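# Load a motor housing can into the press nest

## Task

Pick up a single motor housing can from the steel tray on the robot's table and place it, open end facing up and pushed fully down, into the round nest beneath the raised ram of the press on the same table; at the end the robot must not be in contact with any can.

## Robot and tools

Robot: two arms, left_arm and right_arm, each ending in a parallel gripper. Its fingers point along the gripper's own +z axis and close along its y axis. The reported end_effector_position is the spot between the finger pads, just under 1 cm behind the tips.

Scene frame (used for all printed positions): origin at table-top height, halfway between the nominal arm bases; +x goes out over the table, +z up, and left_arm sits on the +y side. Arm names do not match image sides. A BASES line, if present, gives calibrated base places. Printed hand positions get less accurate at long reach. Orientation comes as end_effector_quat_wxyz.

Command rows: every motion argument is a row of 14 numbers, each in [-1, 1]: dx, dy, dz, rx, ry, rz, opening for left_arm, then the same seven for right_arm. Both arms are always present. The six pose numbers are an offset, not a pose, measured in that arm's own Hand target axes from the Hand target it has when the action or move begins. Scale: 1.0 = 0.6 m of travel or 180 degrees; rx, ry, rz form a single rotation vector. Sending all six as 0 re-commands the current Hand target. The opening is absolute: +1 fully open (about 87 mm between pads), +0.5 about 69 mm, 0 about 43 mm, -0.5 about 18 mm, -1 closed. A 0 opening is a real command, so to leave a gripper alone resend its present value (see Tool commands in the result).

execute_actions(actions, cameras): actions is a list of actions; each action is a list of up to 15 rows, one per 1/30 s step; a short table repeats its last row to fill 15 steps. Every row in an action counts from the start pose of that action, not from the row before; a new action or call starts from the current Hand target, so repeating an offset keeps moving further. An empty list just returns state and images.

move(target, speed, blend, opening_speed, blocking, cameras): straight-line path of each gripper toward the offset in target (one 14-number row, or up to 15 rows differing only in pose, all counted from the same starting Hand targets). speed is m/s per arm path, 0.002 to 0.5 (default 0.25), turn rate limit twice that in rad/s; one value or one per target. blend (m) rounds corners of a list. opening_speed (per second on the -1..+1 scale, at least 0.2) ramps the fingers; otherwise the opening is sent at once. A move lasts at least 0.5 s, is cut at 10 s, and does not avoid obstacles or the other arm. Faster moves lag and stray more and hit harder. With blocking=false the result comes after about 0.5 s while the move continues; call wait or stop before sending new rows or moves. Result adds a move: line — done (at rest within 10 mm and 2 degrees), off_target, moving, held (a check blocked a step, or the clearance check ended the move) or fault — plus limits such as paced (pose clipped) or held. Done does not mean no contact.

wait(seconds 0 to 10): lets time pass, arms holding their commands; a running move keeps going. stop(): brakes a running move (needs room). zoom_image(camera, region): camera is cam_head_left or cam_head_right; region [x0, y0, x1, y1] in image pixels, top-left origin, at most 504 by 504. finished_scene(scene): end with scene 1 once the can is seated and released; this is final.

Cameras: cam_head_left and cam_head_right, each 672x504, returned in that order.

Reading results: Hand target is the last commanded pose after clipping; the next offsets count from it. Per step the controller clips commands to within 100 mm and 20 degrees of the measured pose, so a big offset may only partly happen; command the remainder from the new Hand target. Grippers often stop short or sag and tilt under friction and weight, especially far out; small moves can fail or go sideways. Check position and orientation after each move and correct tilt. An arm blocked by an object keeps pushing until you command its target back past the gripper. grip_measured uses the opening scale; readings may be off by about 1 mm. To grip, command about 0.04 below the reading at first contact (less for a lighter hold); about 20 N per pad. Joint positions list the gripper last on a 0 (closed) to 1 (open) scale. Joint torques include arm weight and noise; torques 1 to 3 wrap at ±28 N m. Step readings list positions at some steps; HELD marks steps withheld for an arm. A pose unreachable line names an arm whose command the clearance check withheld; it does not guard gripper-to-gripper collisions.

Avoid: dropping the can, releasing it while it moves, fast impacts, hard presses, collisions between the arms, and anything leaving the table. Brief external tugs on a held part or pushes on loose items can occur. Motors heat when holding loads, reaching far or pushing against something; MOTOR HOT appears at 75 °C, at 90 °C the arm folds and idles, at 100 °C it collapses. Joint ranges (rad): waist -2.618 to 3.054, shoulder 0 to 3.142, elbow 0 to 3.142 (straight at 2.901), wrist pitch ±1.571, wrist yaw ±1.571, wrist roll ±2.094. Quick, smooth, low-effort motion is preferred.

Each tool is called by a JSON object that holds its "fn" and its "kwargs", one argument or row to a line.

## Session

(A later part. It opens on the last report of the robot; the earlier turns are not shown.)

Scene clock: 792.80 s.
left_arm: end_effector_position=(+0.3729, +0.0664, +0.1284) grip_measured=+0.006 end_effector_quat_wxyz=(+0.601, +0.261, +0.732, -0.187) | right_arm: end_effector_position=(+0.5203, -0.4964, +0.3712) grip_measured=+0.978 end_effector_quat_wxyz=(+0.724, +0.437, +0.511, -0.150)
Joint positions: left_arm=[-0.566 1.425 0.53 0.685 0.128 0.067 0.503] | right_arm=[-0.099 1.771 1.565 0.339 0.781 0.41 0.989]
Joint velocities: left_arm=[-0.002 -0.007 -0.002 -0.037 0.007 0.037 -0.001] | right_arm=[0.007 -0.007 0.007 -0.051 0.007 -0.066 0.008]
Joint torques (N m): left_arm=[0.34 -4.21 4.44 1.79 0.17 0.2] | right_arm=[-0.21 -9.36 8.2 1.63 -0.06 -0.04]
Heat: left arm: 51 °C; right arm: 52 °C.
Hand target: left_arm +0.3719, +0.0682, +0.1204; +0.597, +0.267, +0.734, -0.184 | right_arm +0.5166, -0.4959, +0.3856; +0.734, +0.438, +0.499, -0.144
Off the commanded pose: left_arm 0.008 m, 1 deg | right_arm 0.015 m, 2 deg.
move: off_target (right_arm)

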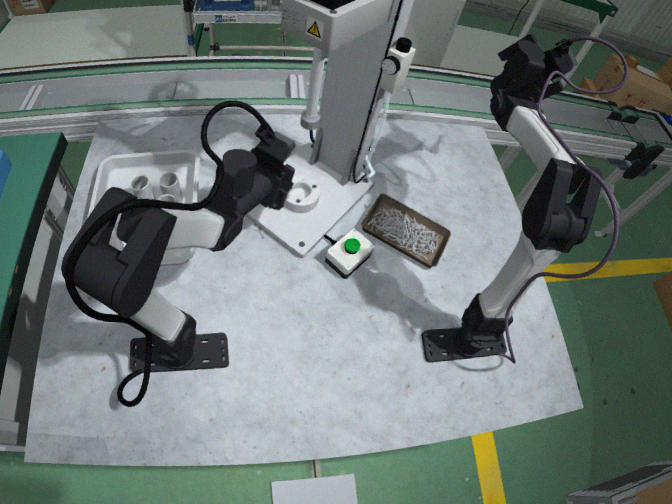

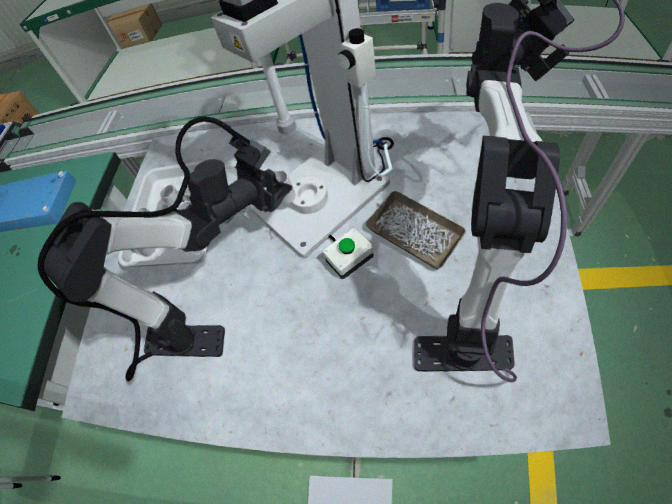

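{"fn": "move", "kwargs": {
  "target": [
    [0.0195,-0.001,0.0044,0,0,0,-0.3,0,0,0,0,0,0,1],
    [-0.0025,-0.029,0.065,0,0,0,-0.3,0,0,0,0,0,0,1]
  ],
  "speed": 0.06
}}

{"fn": "zoom_image", "kwargs": {
  "camera": "cam_head_right",
  "region": [240, 100, 360, 220]
}}

{"fn": "zoom_image", "kwargs": {
  "camera": "cam_head_left",
  "region": [240, 100, 360, 220]
}}

Scene clock: 799.10 s.
left_arm: end_effector_position=(+0.3943, +0.0351, +0.1281) grip_measured=+0.006 end_effector_quat_wxyz=(+0.622, +0.260, +0.715, -0.185) | right_arm: end_effector_position=(+0.5203, -0.4964, +0.3712) grip_measured=+0.978 end_effector_quat_wxyz=(+0.724, +0.437, +0.511, -0.150)
Joint positions: left_arm=[-0.63 1.588 0.613 0.817 0.06 0.07 0.503] | right_arm=[-0.099 1.771 1.565 0.339 0.781 0.41 0.989]
Joint velocities: left_arm=[0.007 -0.002 -0.007 -0.007 -0.066 -0.007 -0.001] | right_arm=[0.002 0.002 0.002 -0.007 -0.022 0.007 -0.018]
Joint torques (N m): left_arm=[-0.79 -4.49 6.48 1.15 0.1 -0.06] | right_arm=[-0.23 -9.36 8.21 1.63 -0.06 -0.04]
Heat: left arm: 50 °C; right arm: 52 °C.
Hand target: left_arm +0.3918, +0.0312, +0.1112; +0.597, +0.266, +0.734, -0.185 | right_arm +0.5166, -0.4959, +0.3856; +0.734, +0.438, +0.499, -0.144
Off the commanded pose: left_arm 0.016 m, 4 deg | right_arm 0.015 m, 2 deg.
move: off_target (left_arm, right_arm)

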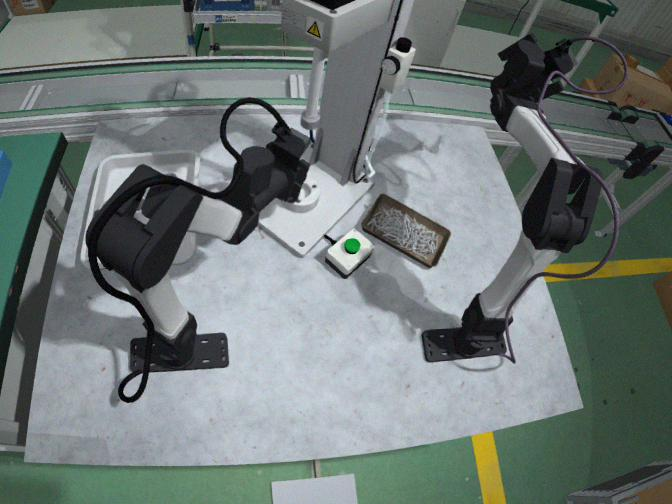

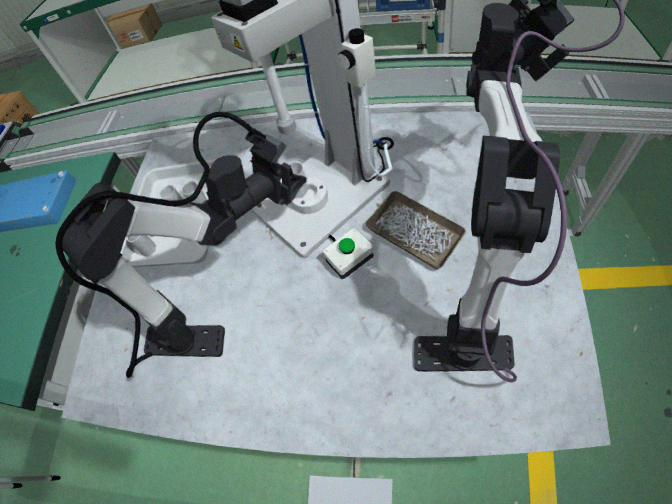

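Scaled by 4.200.

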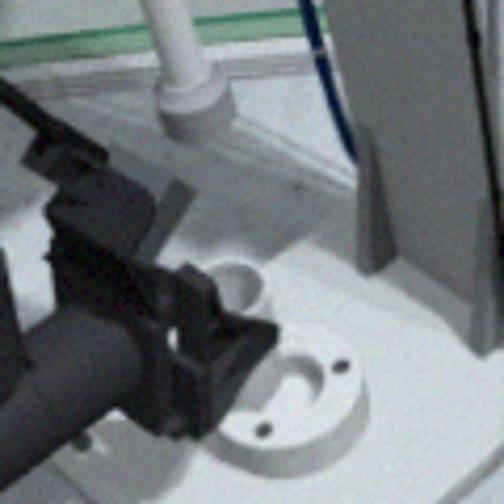

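Scaled by 4.200.

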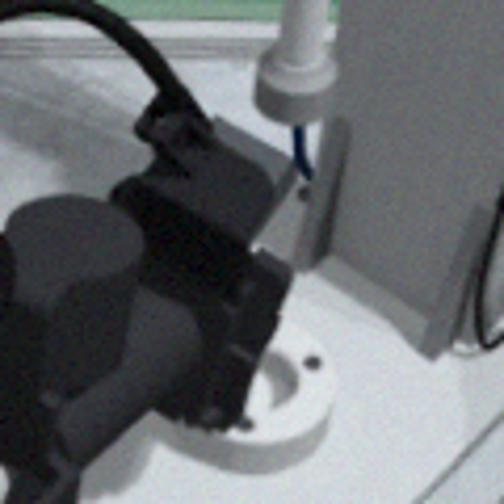

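{"fn": "move", "kwargs": {
  "target": [0,0,0,0,0,0,-0.3,0,0,0,0,0,0,1]
}}

{"fn": "zoom_image", "kwargs": {
  "camera": "cam_head_right",
  "region": [270, 140, 340, 210]
}}

Scene clock: 807.70 s.
left_arm: end_effector_position=(+0.3943, +0.0350, +0.1281) grip_measured=+0.006 end_effector_quat_wxyz=(+0.622, +0.260, +0.715, -0.185) | right_arm: end_effector_position=(+0.5203, -0.4964, +0.3712) grip_measured=+0.978 end_effector_quat_wxyz=(+0.724, +0.437, +0.511, -0.150)
Joint positions: left_arm=[-0.631 1.588 0.613 0.817 0.059 0.07 0.503] | right_arm=[-0.099 1.771 1.565 0.339 0.781 0.41 0.989]
Joint velocities: left_arm=[-0.002 0.007 -0.017 0.037 0.051 -0.051 0.001] | right_arm=[0.007 -0.017 -0.017 -0.022 -0.022 -0.066 0.013]
Joint torques (N m): left_arm=[-0.9 -4.49 6.48 1.12 0.08 -0.1] | right_arm=[-0.23 -9.35 8.21 1.63 -0.06 -0.04]
Heat: left arm: 48 °C; right arm: 52 °C.
Hand target: left_arm +0.3918, +0.0311, +0.1112; +0.597, +0.266, +0.734, -0.185 | right_arm +0.5166, -0.4959, +0.3856; +0.734, +0.438, +0.499, -0.144
Off the commanded pose: left_arm 0.017 m, 4 deg | right_arm 0.015 m, 2 deg.
move: off_target (left_arm, right_arm)

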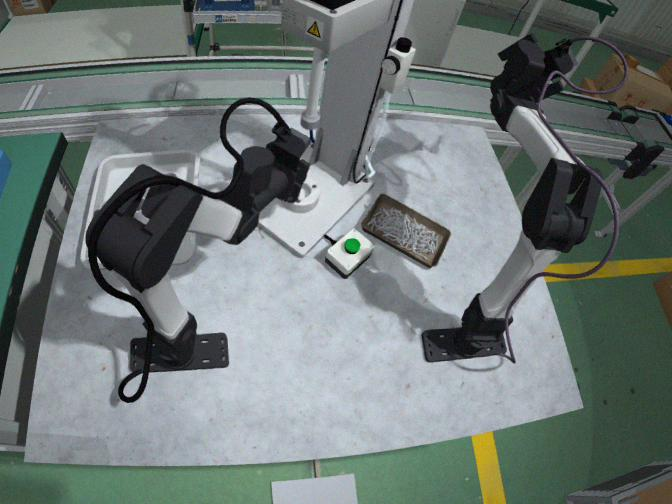

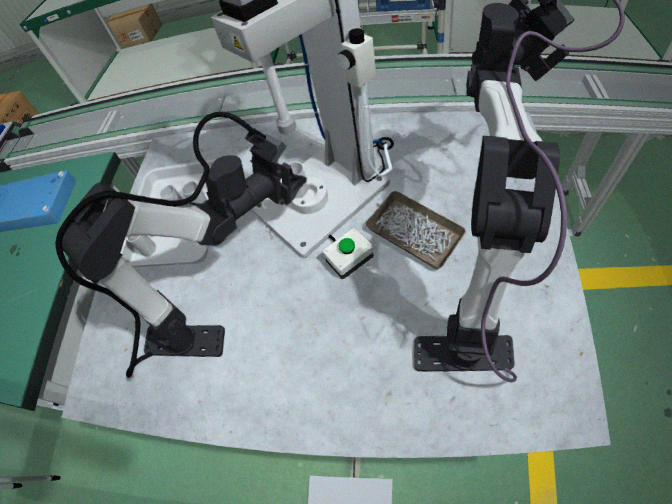

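Scaled by 7.200.

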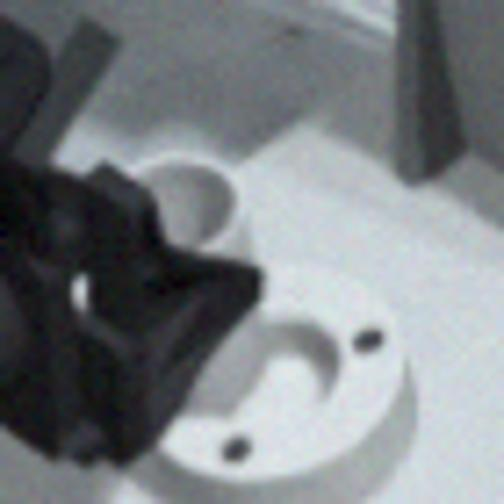

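{"fn": "move", "kwargs": {
  "target": [-0.045,0.0025,-0.010,0,0.005,0,-0.3,0,0,0,0,0,0,1],
  "speed": 0.05
}}

{"fn": "zoom_image", "kwargs": {
  "camera": "cam_head_right",
  "region": [270, 120, 350, 200]
}}

{"fn": "zoom_image", "kwargs": {
  "camera": "cam_head_left",
  "region": [260, 110, 340, 190]
}}

Scene clock: 820.27 s.
left_arm: end_effector_position=(+0.3935, +0.0338, +0.1293) grip_measured=+0.006 end_effector_quat_wxyz=(+0.591, +0.269, +0.739, -0.178) | right_arm: end_effector_position=(+0.5203, -0.4964, +0.3712) grip_measured=+0.978 end_effector_quat_wxyz=(+0.724, +0.437, +0.511, -0.150)
Joint positions: left_arm=[-0.634 1.552 0.683 0.628 0.059 0.07 0.503] | right_arm=[-0.099 1.771 1.565 0.339 0.781 0.41 0.989]
Joint velocities: left_arm=[-0.017 -0.027 0.017 -0.022 0.022 -0.051 0.001] | right_arm=[-0.007 0.007 -0.002 0.007 0.037 -0.051 -0.003]
Joint torques (N m): left_arm=[-0.7 -9.25 7.24 1.27 0.1 -0.09] | right_arm=[-0.23 -9.36 8.21 1.63 -0.06 -0.04]
Heat: left arm: 47 °C; right arm: 52 °C.
Hand target: left_arm +0.3923, +0.0307, +0.1393; +0.591, +0.267, +0.739, -0.183 | right_arm +0.5166, -0.4959, +0.3856; +0.734, +0.438, +0.499, -0.144
Off the commanded pose: left_arm 0.010 m, 1 deg | right_arm 0.015 m, 2 deg.
move: off_target (right_arm)

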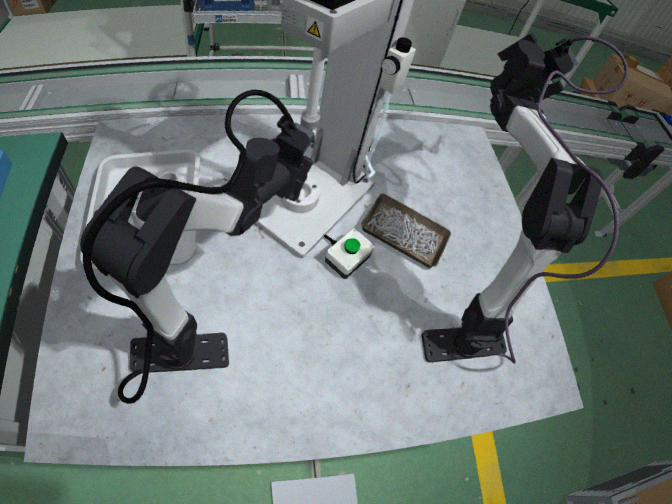

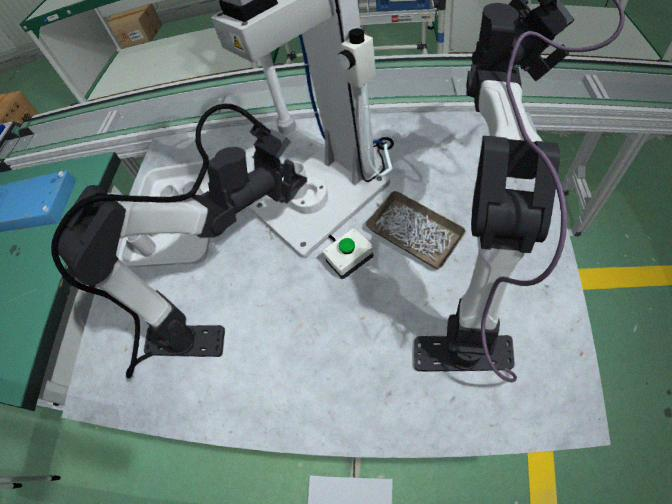

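Scaled by 6.300.

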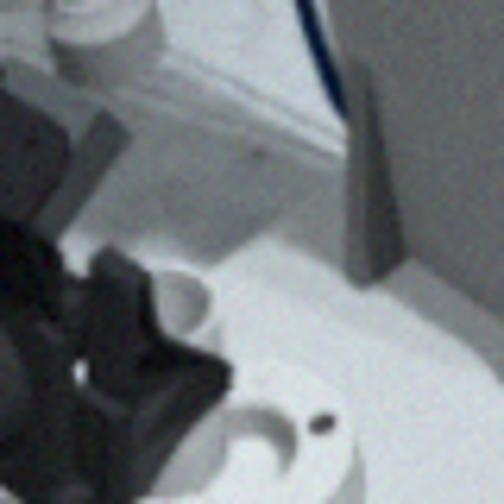

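Scaled by 6.300.

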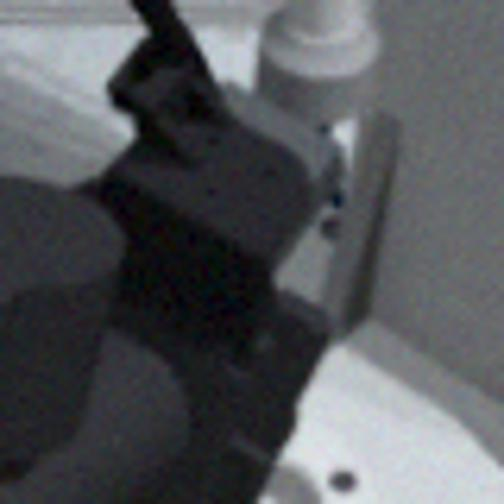

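{"fn": "zoom_image", "kwargs": {
  "camera": "cam_head_right",
  "region": [280, 160, 330, 210]
}}

Scaled by 10.080.

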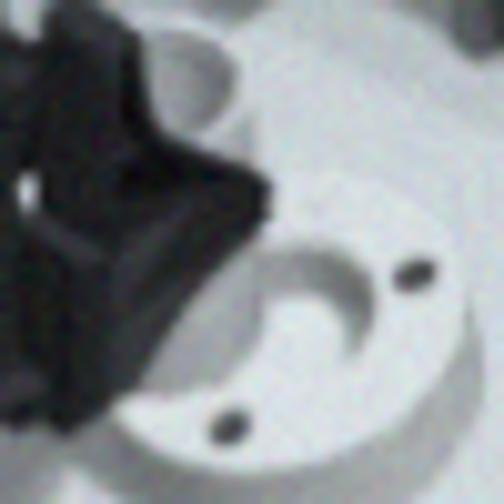

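{"fn": "move", "kwargs": {
  "target": [-0.0067,-0.019,0.0453,0,0.007,0,-0.3,0,0,0,0,0,0,1],
  "speed": 0.04
}}

{"fn": "zoom_image", "kwargs": {
  "camera": "cam_head_right",
  "region": [280, 150, 340, 210]
}}

{"fn": "zoom_image", "kwargs": {
  "camera": "cam_head_left",
  "region": [260, 110, 340, 190]
}}

Scene clock: 840.57 s.
left_arm: end_effector_position=(+0.3936, +0.0272, +0.1294) grip_measured=+0.006 end_effector_quat_wxyz=(+0.590, +0.258, +0.744, -0.175) | right_arm: end_effector_position=(+0.5203, -0.4964, +0.3712) grip_measured=+0.978 end_effector_quat_wxyz=(+0.724, +0.437, +0.511, -0.150)
Joint positions: left_arm=[-0.662 1.565 0.701 0.62 0.014 0.049 0.503] | right_arm=[-0.099 1.771 1.565 0.339 0.781 0.41 0.989]
Joint velocities: left_arm=[-0.002 -0.017 -0.017 0.037 0.022 -0.022 -0.004] | right_arm=[0.002 -0.007 0.012 0.007 0.022 -0.051 -0.003]
Joint torques (N m): left_arm=[-1.85 -1.13 14.01 1.13 0.12 0.06] | right_arm=[-0.23 -9.35 8.21 1.63 -0.06 -0.04]
Heat: left arm: 49 °C; right arm: 52 °C.
Hand target: left_arm +0.4070, +0.0050, +0.1354; +0.583, +0.268, +0.745, -0.181 | right_arm +0.5166, -0.4959, +0.3856; +0.734, +0.438, +0.499, -0.144
Off the commanded pose: left_arm 0.027 m, 2 deg | right_arm 0.015 m, 2 deg.
move: off_target (left_arm, right_arm)

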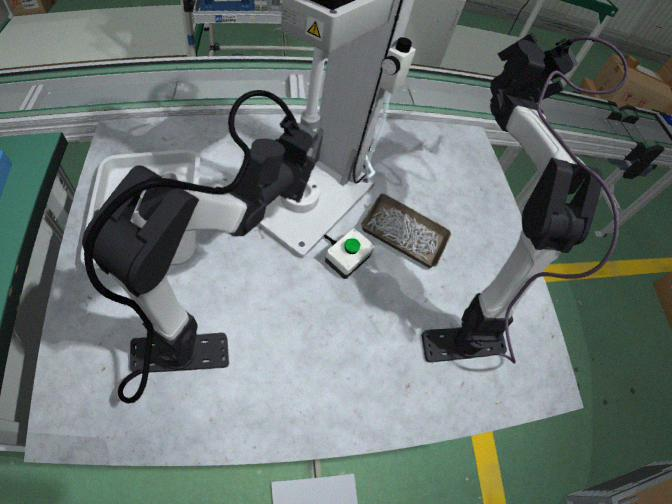

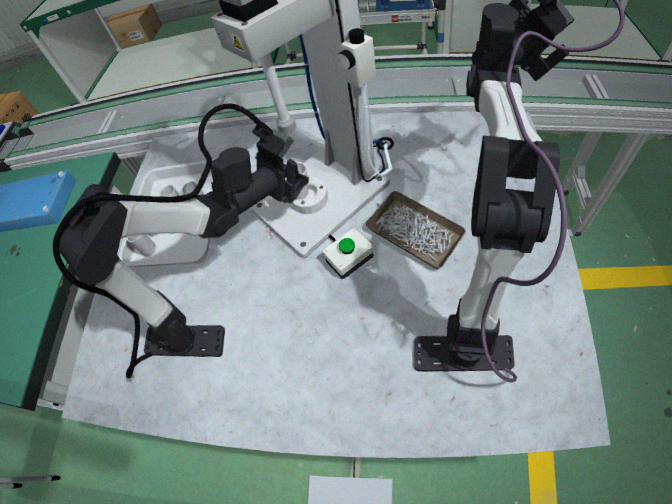

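Scaled by 8.400.

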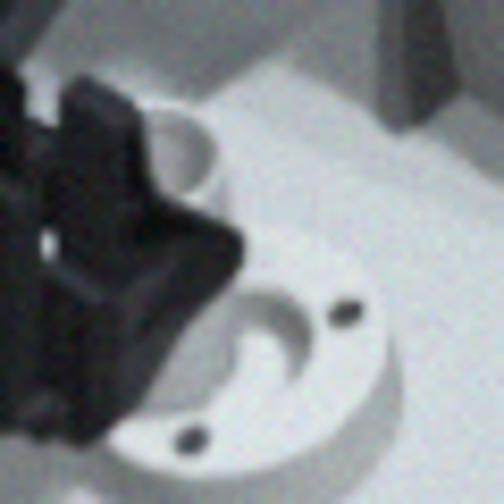

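Scaled by 6.300.

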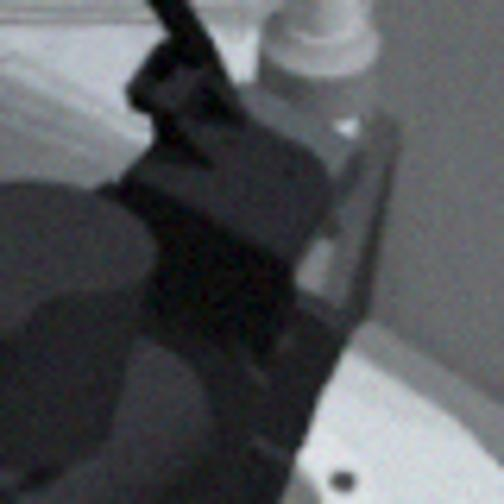

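{"fn": "move", "kwargs": {
  "target": [
    [0.0115,0.034,-0.136,0,0,0,-0.3,0,0,0,0,0,0,1],
    [0.047,0.1385,-0.254,-0.073,0.003,-0.019,-0.3,0,0,0,0,0,0,1]
  ],
  "speed": 0.1
}}

{"fn": "zoom_image", "kwargs": {
  "camera": "cam_head_right",
  "region": [180, 120, 300, 240]
}}

{"fn": "zoom_image", "kwargs": {
  "camera": "cam_head_left",
  "region": [180, 120, 300, 240]
}}

Scene clock: 858.03 s.
left_arm: end_effector_position=(+0.3329, +0.1617, +0.1488) grip_measured=+0.006 end_effector_quat_wxyz=(+0.590, +0.185, +0.778, -0.111) | right_arm: end_effector_position=(+0.5203, -0.4964, +0.3712) grip_measured=+0.978 end_effector_quat_wxyz=(+0.724, +0.437, +0.511, -0.150)
Joint positions: left_arm=[-0.416 0.953 0.431 0.238 0.054 0.063 0.503] | right_arm=[-0.099 1.771 1.565 0.339 0.781 0.41 0.989]
Joint velocities: left_arm=[0.002 0.007 0.002 -0.037 -0.007 -0.022 -0.009] | right_arm=[-0.007 -0.017 0.002 -0.037 0.007 0.007 -0.018]
Joint torques (N m): left_arm=[0.64 -4.14 6.2 1.78 0.04 0.14] | right_arm=[-0.23 -9.36 8.21 1.63 -0.06 -0.04]
Heat: left arm: 59 °C; right arm: 52 °C.
Hand target: left_arm +0.3346, +0.1650, +0.1565; +0.603, +0.182, +0.770, -0.106 | right_arm +0.5166, -0.4959, +0.3856; +0.734, +0.438, +0.499, -0.144
Off the commanded pose: left_arm 0.004 m, 2 deg | right_arm 0.015 m, 2 deg.
move: off_target (right_arm)

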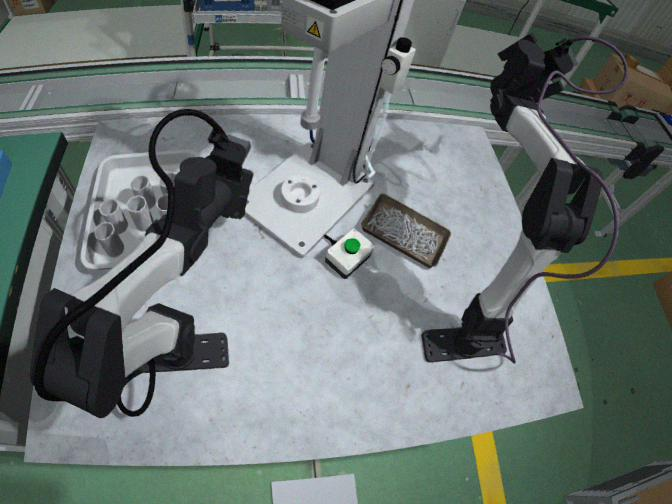

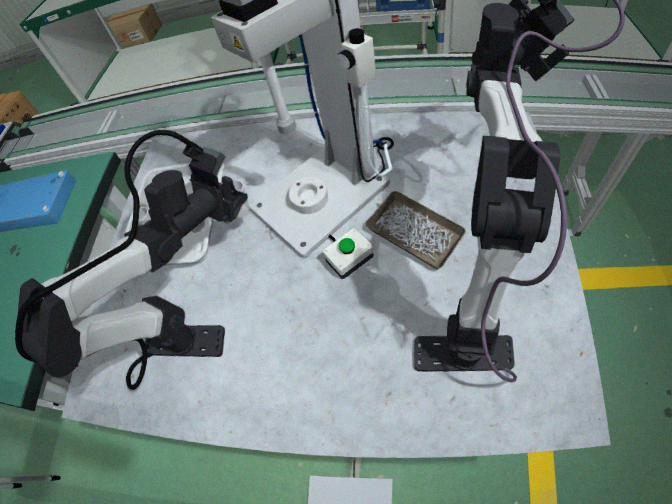

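Scaled by 4.200.

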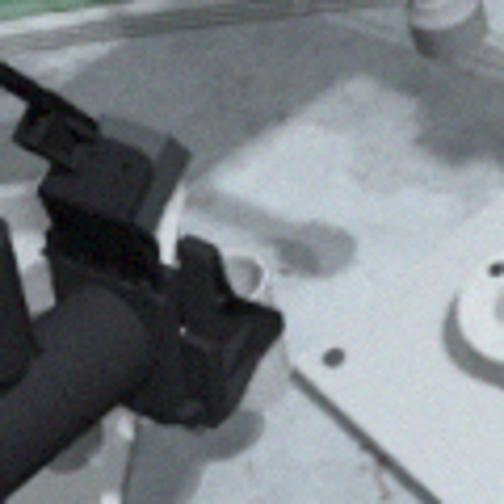

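Scaled by 4.200.

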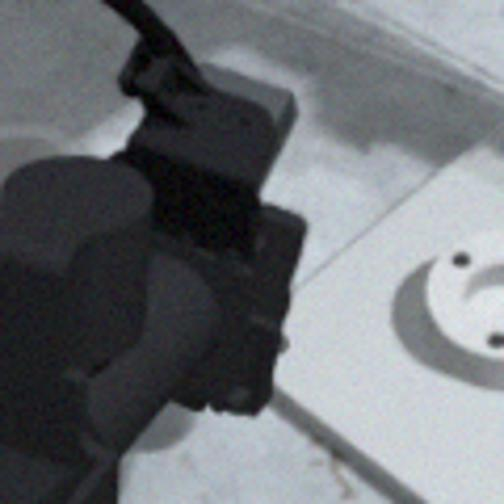

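{"fn": "move", "kwargs": {
  "target": [0.111,-0.0064,0.0288,0,0,0,-0.3,0,0,0,0,0,0,1],
  "speed": 0.06
}}

{"fn": "zoom_image", "kwargs": {
  "camera": "cam_head_right",
  "region": [180, 130, 300, 250]
}}

Scene clock: 865.03 s.
left_arm: end_effector_position=(+0.3296, +0.1642, +0.0806) grip_measured=+0.006 end_effector_quat_wxyz=(+0.588, +0.184, +0.780, -0.110) | right_arm: end_effector_position=(+0.5203, -0.4964, +0.3712) grip_measured=+0.978 end_effector_quat_wxyz=(+0.724, +0.437, +0.511, -0.150)
Joint positions: left_arm=[-0.412 1.159 0.21 0.662 0.054 0.063 0.503] | right_arm=[-0.099 1.771 1.565 0.339 0.781 0.41 0.989]
Joint velocities: left_arm=[-0.017 0.002 0.007 -0.007 -0.037 0.007 -0.006] | right_arm=[-0.002 0.002 -0.007 0.022 0.007 0.007 -0.003]
Joint torques (N m): left_arm=[0.64 -2.37 5.08 2.09 0.07 0.14] | right_arm=[-0.23 -9.36 8.21 1.63 -0.06 -0.04]
Heat: left arm: 56 °C; right arm: 52 °C.
Hand target: left_arm +0.3342, +0.1659, +0.0870; +0.603, +0.182, +0.770, -0.106 | right_arm +0.5166, -0.4959, +0.3856; +0.734, +0.438, +0.499, -0.144
Off the commanded pose: left_arm 0.009 m, 2 deg | right_arm 0.015 m, 2 deg.
move: off_target (right_arm)

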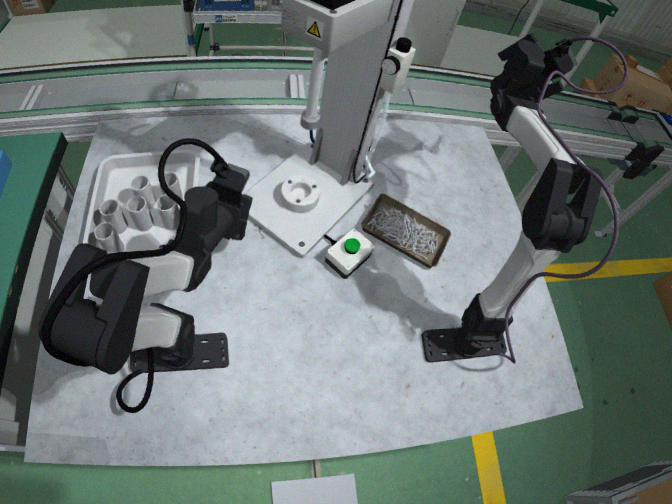

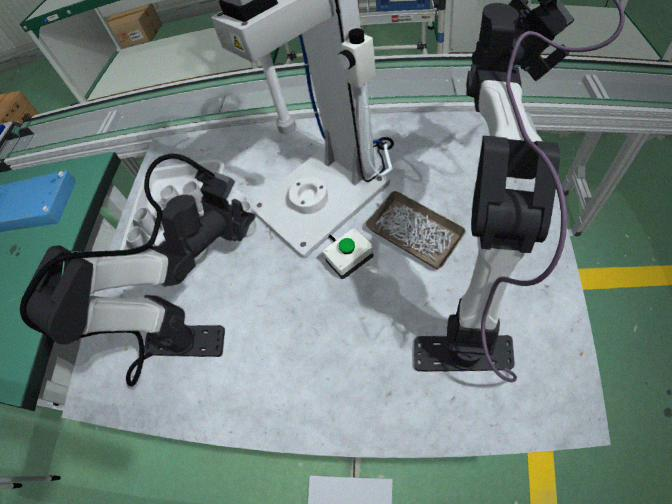

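Scaled by 4.200.

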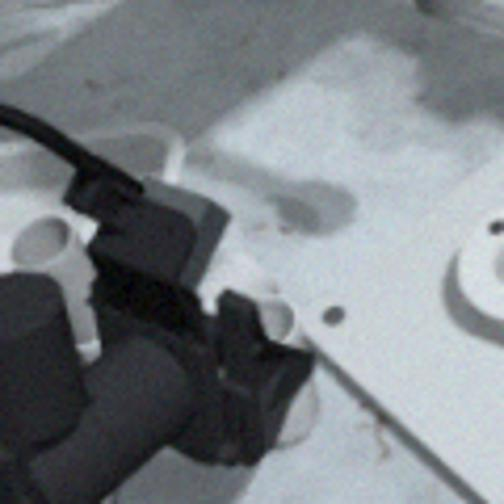

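{"fn": "move", "kwargs": {
  "target": [0.0225,-0.001,0.006,0,0,0,-0.3,0,0,0,0,0,0,1],
  "speed": 0.03,
  "cameras": []
}}

Scene clock: 876.00 s.
left_arm: end_effector_position=(+0.3334, +0.1628, +0.0742) grip_measured=+0.006 end_effector_quat_wxyz=(+0.601, +0.182, +0.770, -0.111) | right_arm: end_effector_position=(+0.5203, -0.4964, +0.3712) grip_measured=+0.978 end_effector_quat_wxyz=(+0.724, +0.437, +0.511, -0.150)
Joint positions: left_arm=[-0.412 1.248 0.178 0.814 0.054 0.063 0.503] | right_arm=[-0.099 1.771 1.565 0.339 0.781 0.41 0.989]
Joint velocities: left_arm=[-0.012 -0.002 0.002 -0.007 -0.095 -0.066 0.001] | right_arm=[0.002 -0.002 0.007 0.022 -0.007 0.051 0.003]
Joint torques (N m): left_arm=[0.87 -2.3 4.4 1.88 0.11 0.15] | right_arm=[-0.23 -9.36 8.2 1.63 -0.06 -0.04]
Heat: left arm: 52 °C; right arm: 52 °C.
Hand target: left_arm +0.3343, +0.1662, +0.0726; +0.603, +0.182, +0.770, -0.106 | right_arm +0.5166, -0.4959, +0.3856; +0.734, +0.438, +0.499, -0.144
Off the commanded pose: left_arm 0.004 m, 1 deg | right_arm 0.015 m, 2 deg.
move: off_target (right_arm)
No camera images: "cameras" was empty.

{"fn": "move", "kwargs": {
  "target": [0.012,-0.001,0.003,0,0.008,0,-0.3,0,0,0,0,0,0,1],
  "speed": 0.03
}}

{"fn": "zoom_image", "kwargs": {
  "camera": "cam_head_right",
  "region": [180, 150, 300, 270]
}}

{"fn": "zoom_image", "kwargs": {
  "camera": "cam_head_left",
  "region": [180, 150, 300, 270]
}}

Scene clock: 880.30 s.
left_arm: end_effector_position=(+0.3354, +0.1621, +0.0737) grip_measured=+0.006 end_effector_quat_wxyz=(+0.603, +0.182, +0.769, -0.112) | right_arm: end_effector_position=(+0.5203, -0.4964, +0.3712) grip_measured=+0.978 end_effector_quat_wxyz=(+0.724, +0.437, +0.511, -0.150)
Joint positions: left_arm=[-0.412 1.271 0.178 0.843 0.054 0.063 0.503] | right_arm=[-0.099 1.771 1.565 0.339 0.781 0.41 0.989]
Joint velocities: left_arm=[-0.017 -0.017 0.002 -0.037 -0.051 -0.022 0.009] | right_arm=[0.007 0.002 0.012 -0.007 -0.037 0.037 -0.008]
Joint torques (N m): left_arm=[0.62 -1.94 4.53 1.56 0.05 0.15] | right_arm=[-0.21 -9.35 8.21 1.63 -0.06 -0.04]
Heat: left arm: 51 °C; right arm: 52 °C.
Hand target: left_arm +0.3342, +0.1661, +0.0651; +0.593, +0.183, +0.777, -0.104 | right_arm +0.5166, -0.4959, +0.3856; +0.734, +0.438, +0.499, -0.144
Off the commanded pose: left_arm 0.010 m, 2 deg | right_arm 0.015 m, 2 deg.
move: off_target (right_arm)

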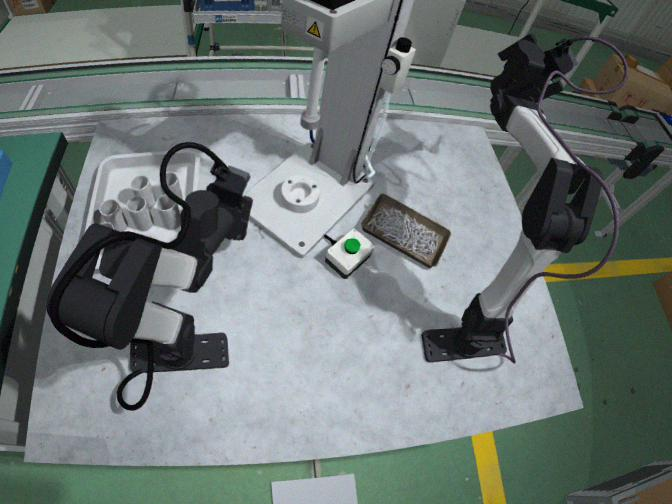

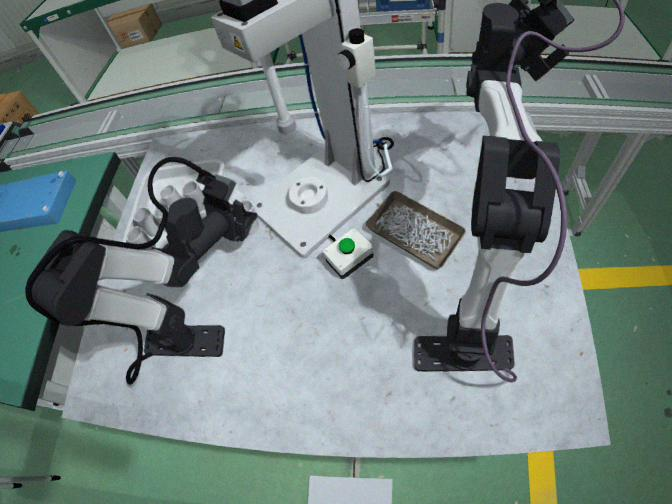

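Scaled by 4.200.

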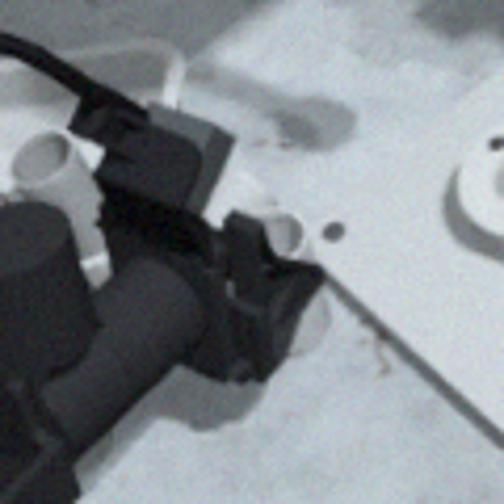

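Scaled by 4.200.

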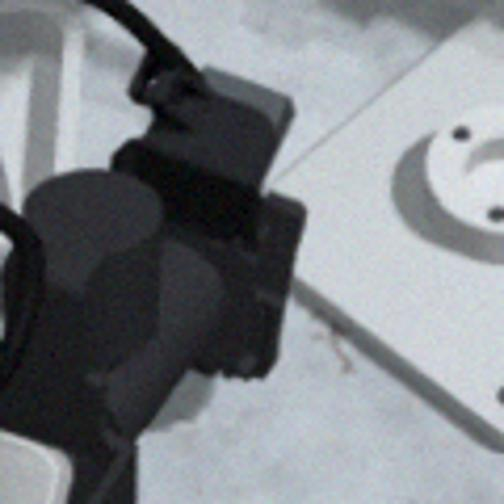

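{"fn": "move", "kwargs": {
  "target": [-0.013,0.001,-0.003,0,0.002,0,0.5,0,0,0,0,0,0,1],
  "speed": 0.03,
  "opening_speed": 0.4
}}

{"fn": "zoom_image", "kwargs": {
  "camera": "cam_head_right",
  "region": [180, 150, 300, 270]
}}

Scene clock: 885.57 s.
left_arm: end_effector_position=(+0.3290, +0.1647, +0.0649) grip_measured=+0.500 end_effector_quat_wxyz=(+0.582, +0.184, +0.785, -0.108) | right_arm: end_effector_position=(+0.5203, -0.4964, +0.3712) grip_measured=+0.978 end_effector_quat_wxyz=(+0.724, +0.437, +0.511, -0.150)
Joint positions: left_arm=[-0.412 1.24 0.182 0.753 0.053 0.063 0.75] | right_arm=[-0.099 1.771 1.565 0.339 0.781 0.41 0.989]
Joint velocities: left_arm=[0.017 -0.012 0.022 0.007 -0.007 0.007 -0.004] | right_arm=[0.002 0.017 0.027 -0.022 -0.022 0.022 -0.008]
Joint torques (N m): left_arm=[0.47 -4.22 6.37 1.58 0.02 0.12] | right_arm=[-0.23 -9.36 8.21 1.63 -0.06 -0.04]
Heat: left arm: 50 °C; right arm: 52 °C.
Hand target: left_arm +0.3346, +0.1660, +0.0731; +0.591, +0.183, +0.779, -0.103 | right_arm +0.5166, -0.4959, +0.3856; +0.734, +0.438, +0.499, -0.144
Off the commanded pose: left_arm 0.010 m, 1 deg | right_arm 0.015 m, 2 deg.
move: off_target (right_arm)

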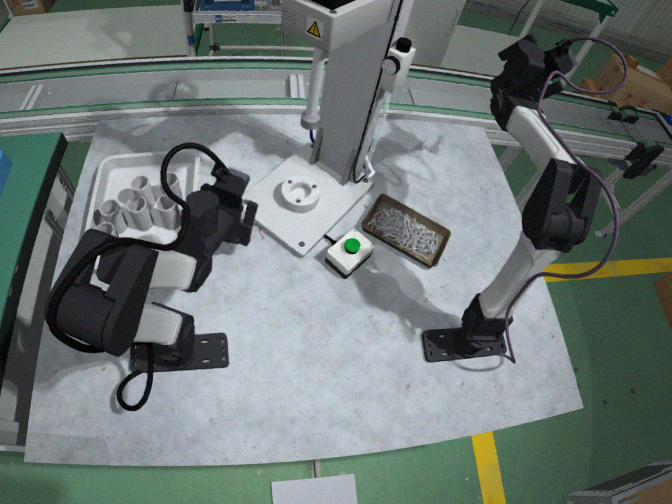

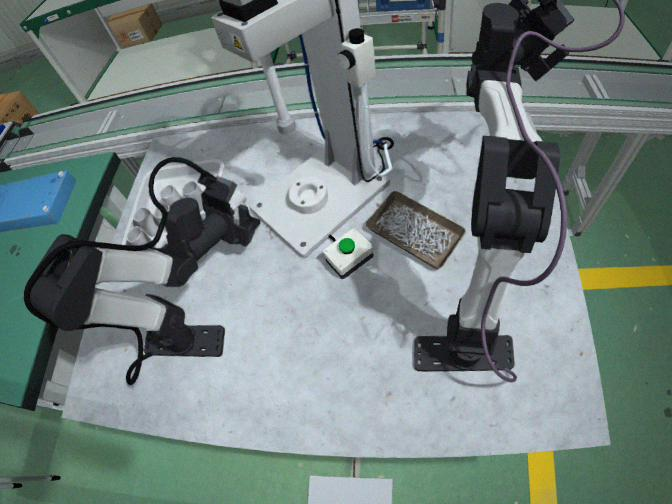

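Scaled by 4.200.

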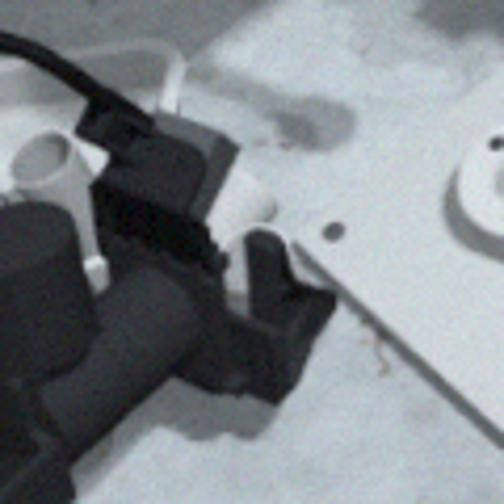

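{"fn": "move", "kwargs": {
  "target": [0.041,0,-0.16,0,0,0,0.5,0,0,0,0,0,0,1],
  "speed": 0.06
}}

{"fn": "zoom_image", "kwargs": {
  "camera": "cam_head_right",
  "region": [160, 150, 280, 270]
}}

{"fn": "zoom_image", "kwargs": {
  "camera": "cam_head_left",
  "region": [170, 150, 290, 270]
}}

Scene clock: 893.80 s.
left_arm: end_effector_position=(+0.2418, +0.2063, +0.0766) grip_measured=+0.500 end_effector_quat_wxyz=(+0.588, +0.180, +0.782, -0.102) | right_arm: end_effector_position=(+0.5203, -0.4964, +0.3712) grip_measured=+0.978 end_effector_quat_wxyz=(+0.724, +0.437, +0.511, -0.150)
Joint positions: left_arm=[-0.343 0.158 0.051 -0.186 0.104 0.085 0.75] | right_arm=[-0.099 1.771 1.565 0.339 0.781 0.41 0.989]
Joint velocities: left_arm=[-0.002 0.002 0.002 0.066 -0.095 -0.066 0.01] | right_arm=[-0.007 0.012 -0.007 -0.051 -0.051 -0.095 -0.008]
Joint torques (N m): left_arm=[0.68 0.75 7.45 1.59 0.19 0.17] | right_arm=[-0.23 -9.36 8.21 1.63 -0.06 -0.04]
Heat: left arm: 49 °C; right arm: 52 °C.
Hand target: left_arm +0.2416, +0.2067, +0.0804; +0.591, +0.184, +0.779, -0.102 | right_arm +0.5166, -0.4959, +0.3856; +0.734, +0.438, +0.499, -0.144
Off the commanded pose: left_arm 0.002 m, 1 deg | right_arm 0.015 m, 2 deg.
move: off_target (right_arm)

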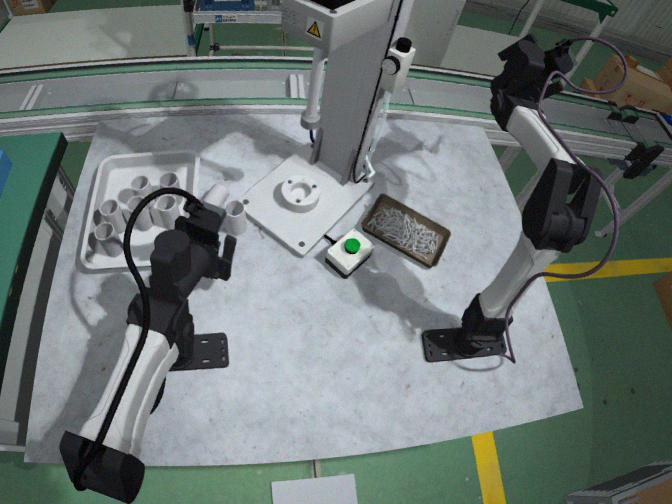

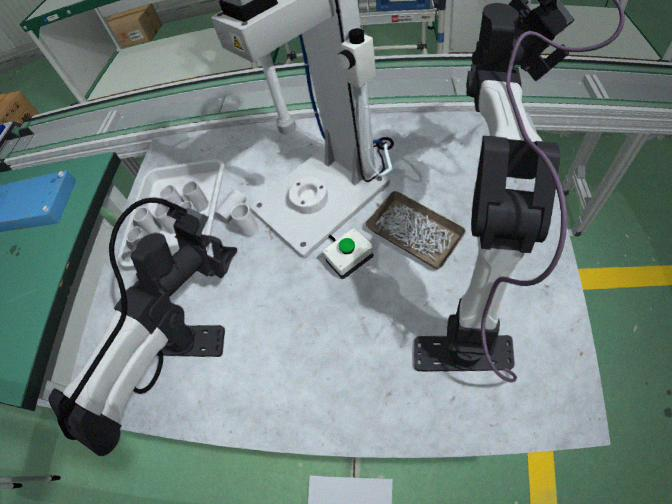

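Scaled by 4.200.

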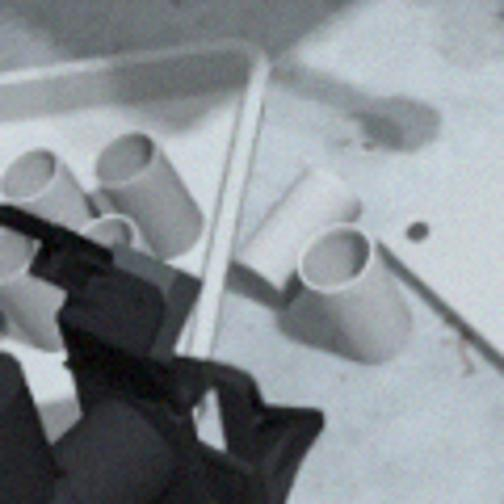

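Scaled by 4.200.

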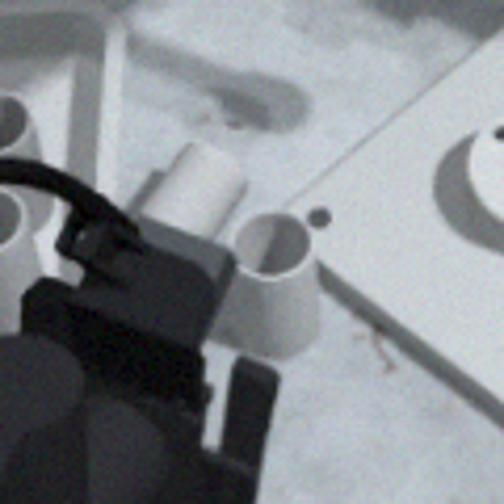

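{"fn": "move", "kwargs": {
  "target": [-0.04,0,0,0,-0.113,0,0.5,0,0,0,0,0,0,1],
  "speed": 0.12
}}

{"fn": "zoom_image", "kwargs": {
  "camera": "cam_head_right",
  "region": [160, 150, 280, 270]
}}

{"fn": "zoom_image", "kwargs": {
  "camera": "cam_head_left",
  "region": [170, 150, 290, 270]
}}

Scene clock: 899.53 s.
left_arm: end_effector_position=(+0.2434, +0.2063, +0.0894) grip_measured=+0.500 end_effector_quat_wxyz=(+0.614, +0.177, +0.762, -0.104) | right_arm: end_effector_position=(+0.5203, -0.4964, +0.3712) grip_measured=+0.978 end_effector_quat_wxyz=(+0.724, +0.437, +0.511, -0.150)
Joint positions: left_arm=[-0.337 0.084 0.046 -0.19 0.11 0.085 0.75] | right_arm=[-0.099 1.771 1.565 0.339 0.781 0.41 0.989]
Joint velocities: left_arm=[0.017 0.017 -0.012 -0.007 -0.007 0.051 0.001] | right_arm=[-0.007 0.007 -0.007 -0.051 -0.037 -0.037 -0.018]
Joint torques (N m): left_arm=[-0.01 2.02 6.64 1.67 0.09 0.06] | right_arm=[-0.23 -9.4 8.14 1.63 -0.06 -0.04]
Heat: left arm: 50 °C; right arm: 52 °C.
Hand target: left_arm +0.2433, +0.2063, +0.0887; +0.612, +0.177, +0.763, -0.104 | right_arm +0.5165, -0.4959, +0.3855; +0.734, +0.438, +0.499, -0.144
Off the commanded pose: left_arm 0.015 m, 17 deg | right_arm 0.015 m, 2 deg.
move: held (left_arm; a check stopped the path), off_target (right_arm); limits=held
pose unreachable (left arm): on one or more control steps of this call, first in action 0 (counted from 0), this arm could not follow its commanded pose, so it was not sent that pose on those steps. It may still have moved: this result reports where it is.
cause: moving toward the commanded pose would bring two parts of the arm too close to each other (its upper arm (the part past joint 2) and its wrist (the part past joint 5), with joints 3 (elbow) to 5 (wrist yaw) between them).

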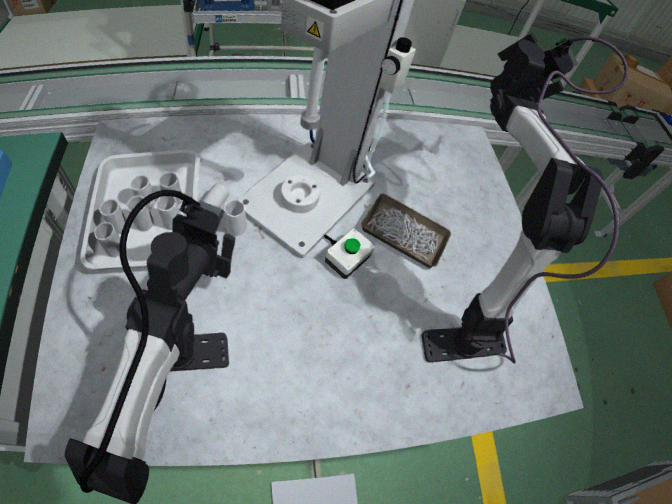

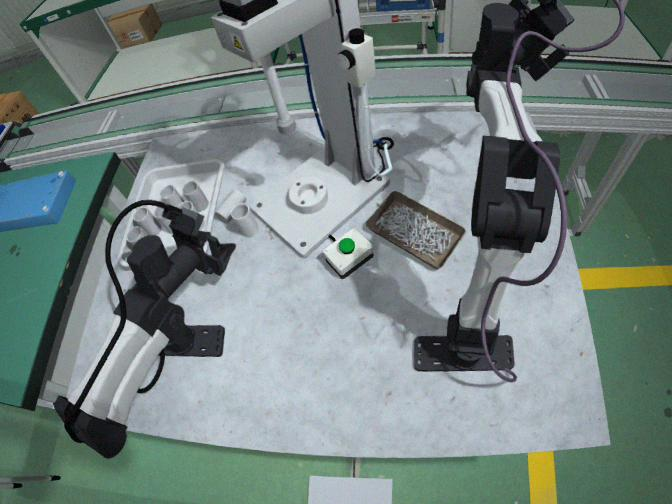

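Scaled by 4.200.

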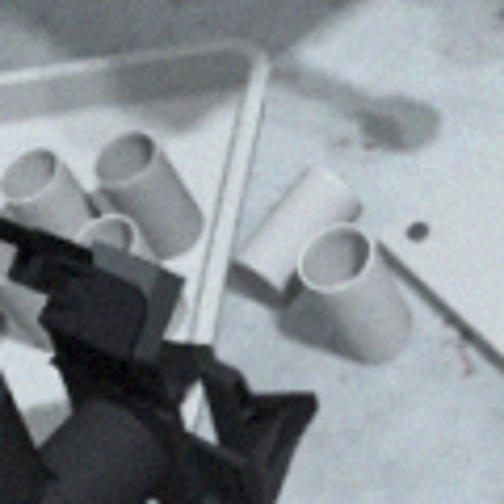

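Scaled by 4.200.

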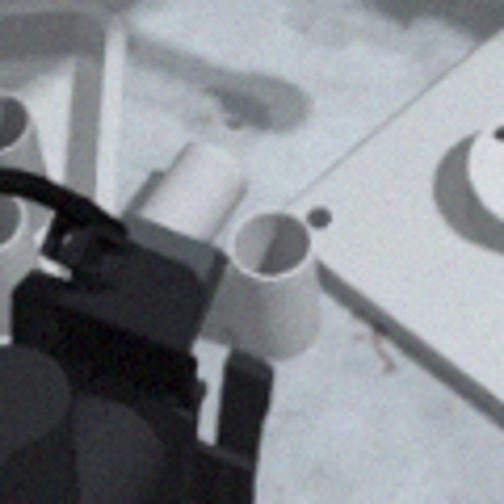

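{"fn": "move", "kwargs": {
  "target": [
    [-0.084,0.003,0.0645,0,0,0,0.5,0,0,0,0,0,0,1],
    [-0.084,0.003,0.0645,0,-0.1,0,0.5,0,0,0,0,0,0,1]
  ],
  "speed": 0.12
}}

Scene clock: 910.53 s.
left_arm: end_effector_position=(+0.2900, +0.1856, +0.1305) grip_measured=+0.500 end_effector_quat_wxyz=(+0.687, +0.172, +0.696, -0.121) | right_arm: end_effector_position=(+0.5203, -0.4964, +0.3712) grip_measured=+0.978 end_effector_quat_wxyz=(+0.724, +0.437, +0.511, -0.150)
Joint positions: left_arm=[-0.358 0.607 0.021 0.559 0.111 0.071 0.75] | right_arm=[-0.099 1.771 1.565 0.339 0.781 0.41 0.989]
Joint velocities: left_arm=[0.007 0.002 -0.012 0.007 0.007 0.051 -0.001] | right_arm=[0.007 0.017 -0.002 -0.022 -0.007 -0.051 -0.003]
Joint torques (N m): left_arm=[0.73 0.83 5.68 1.79 0.2 -0.08] | right_arm=[-0.23 -9.4 8.13 1.63 -0.06 -0.04]
Heat: left arm: 49 °C; right arm: 52 °C.
Hand target: left_arm +0.2895, +0.1856, +0.1277; +0.724, +0.160, +0.658, -0.131 | right_arm +0.5165, -0.4959, +0.3855; +0.734, +0.438, +0.499, -0.144
Off the commanded pose: left_arm 0.002 m, 6 deg | right_arm 0.015 m, 2 deg.
joint sent to its limit (left arm) — joint 3 (elbow), lower limit, where the elbow is as bent as it goes. The joint targets are off in orientation, not in position.
move: off_target (left_arm, right_arm)

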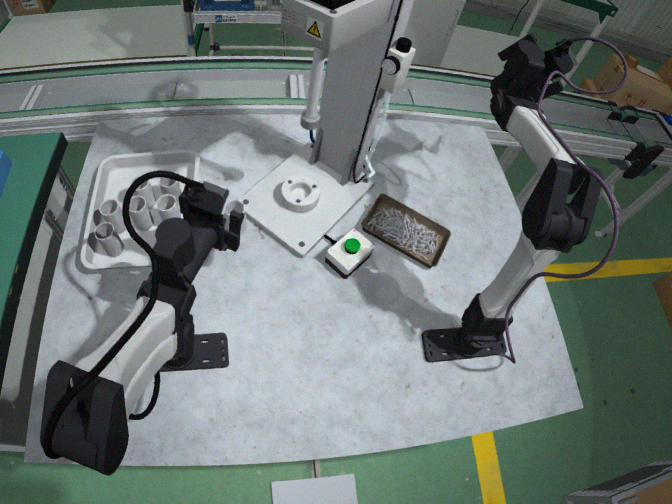

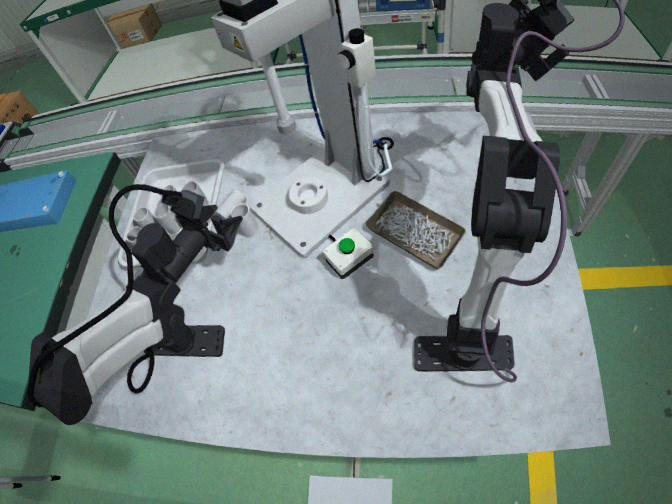

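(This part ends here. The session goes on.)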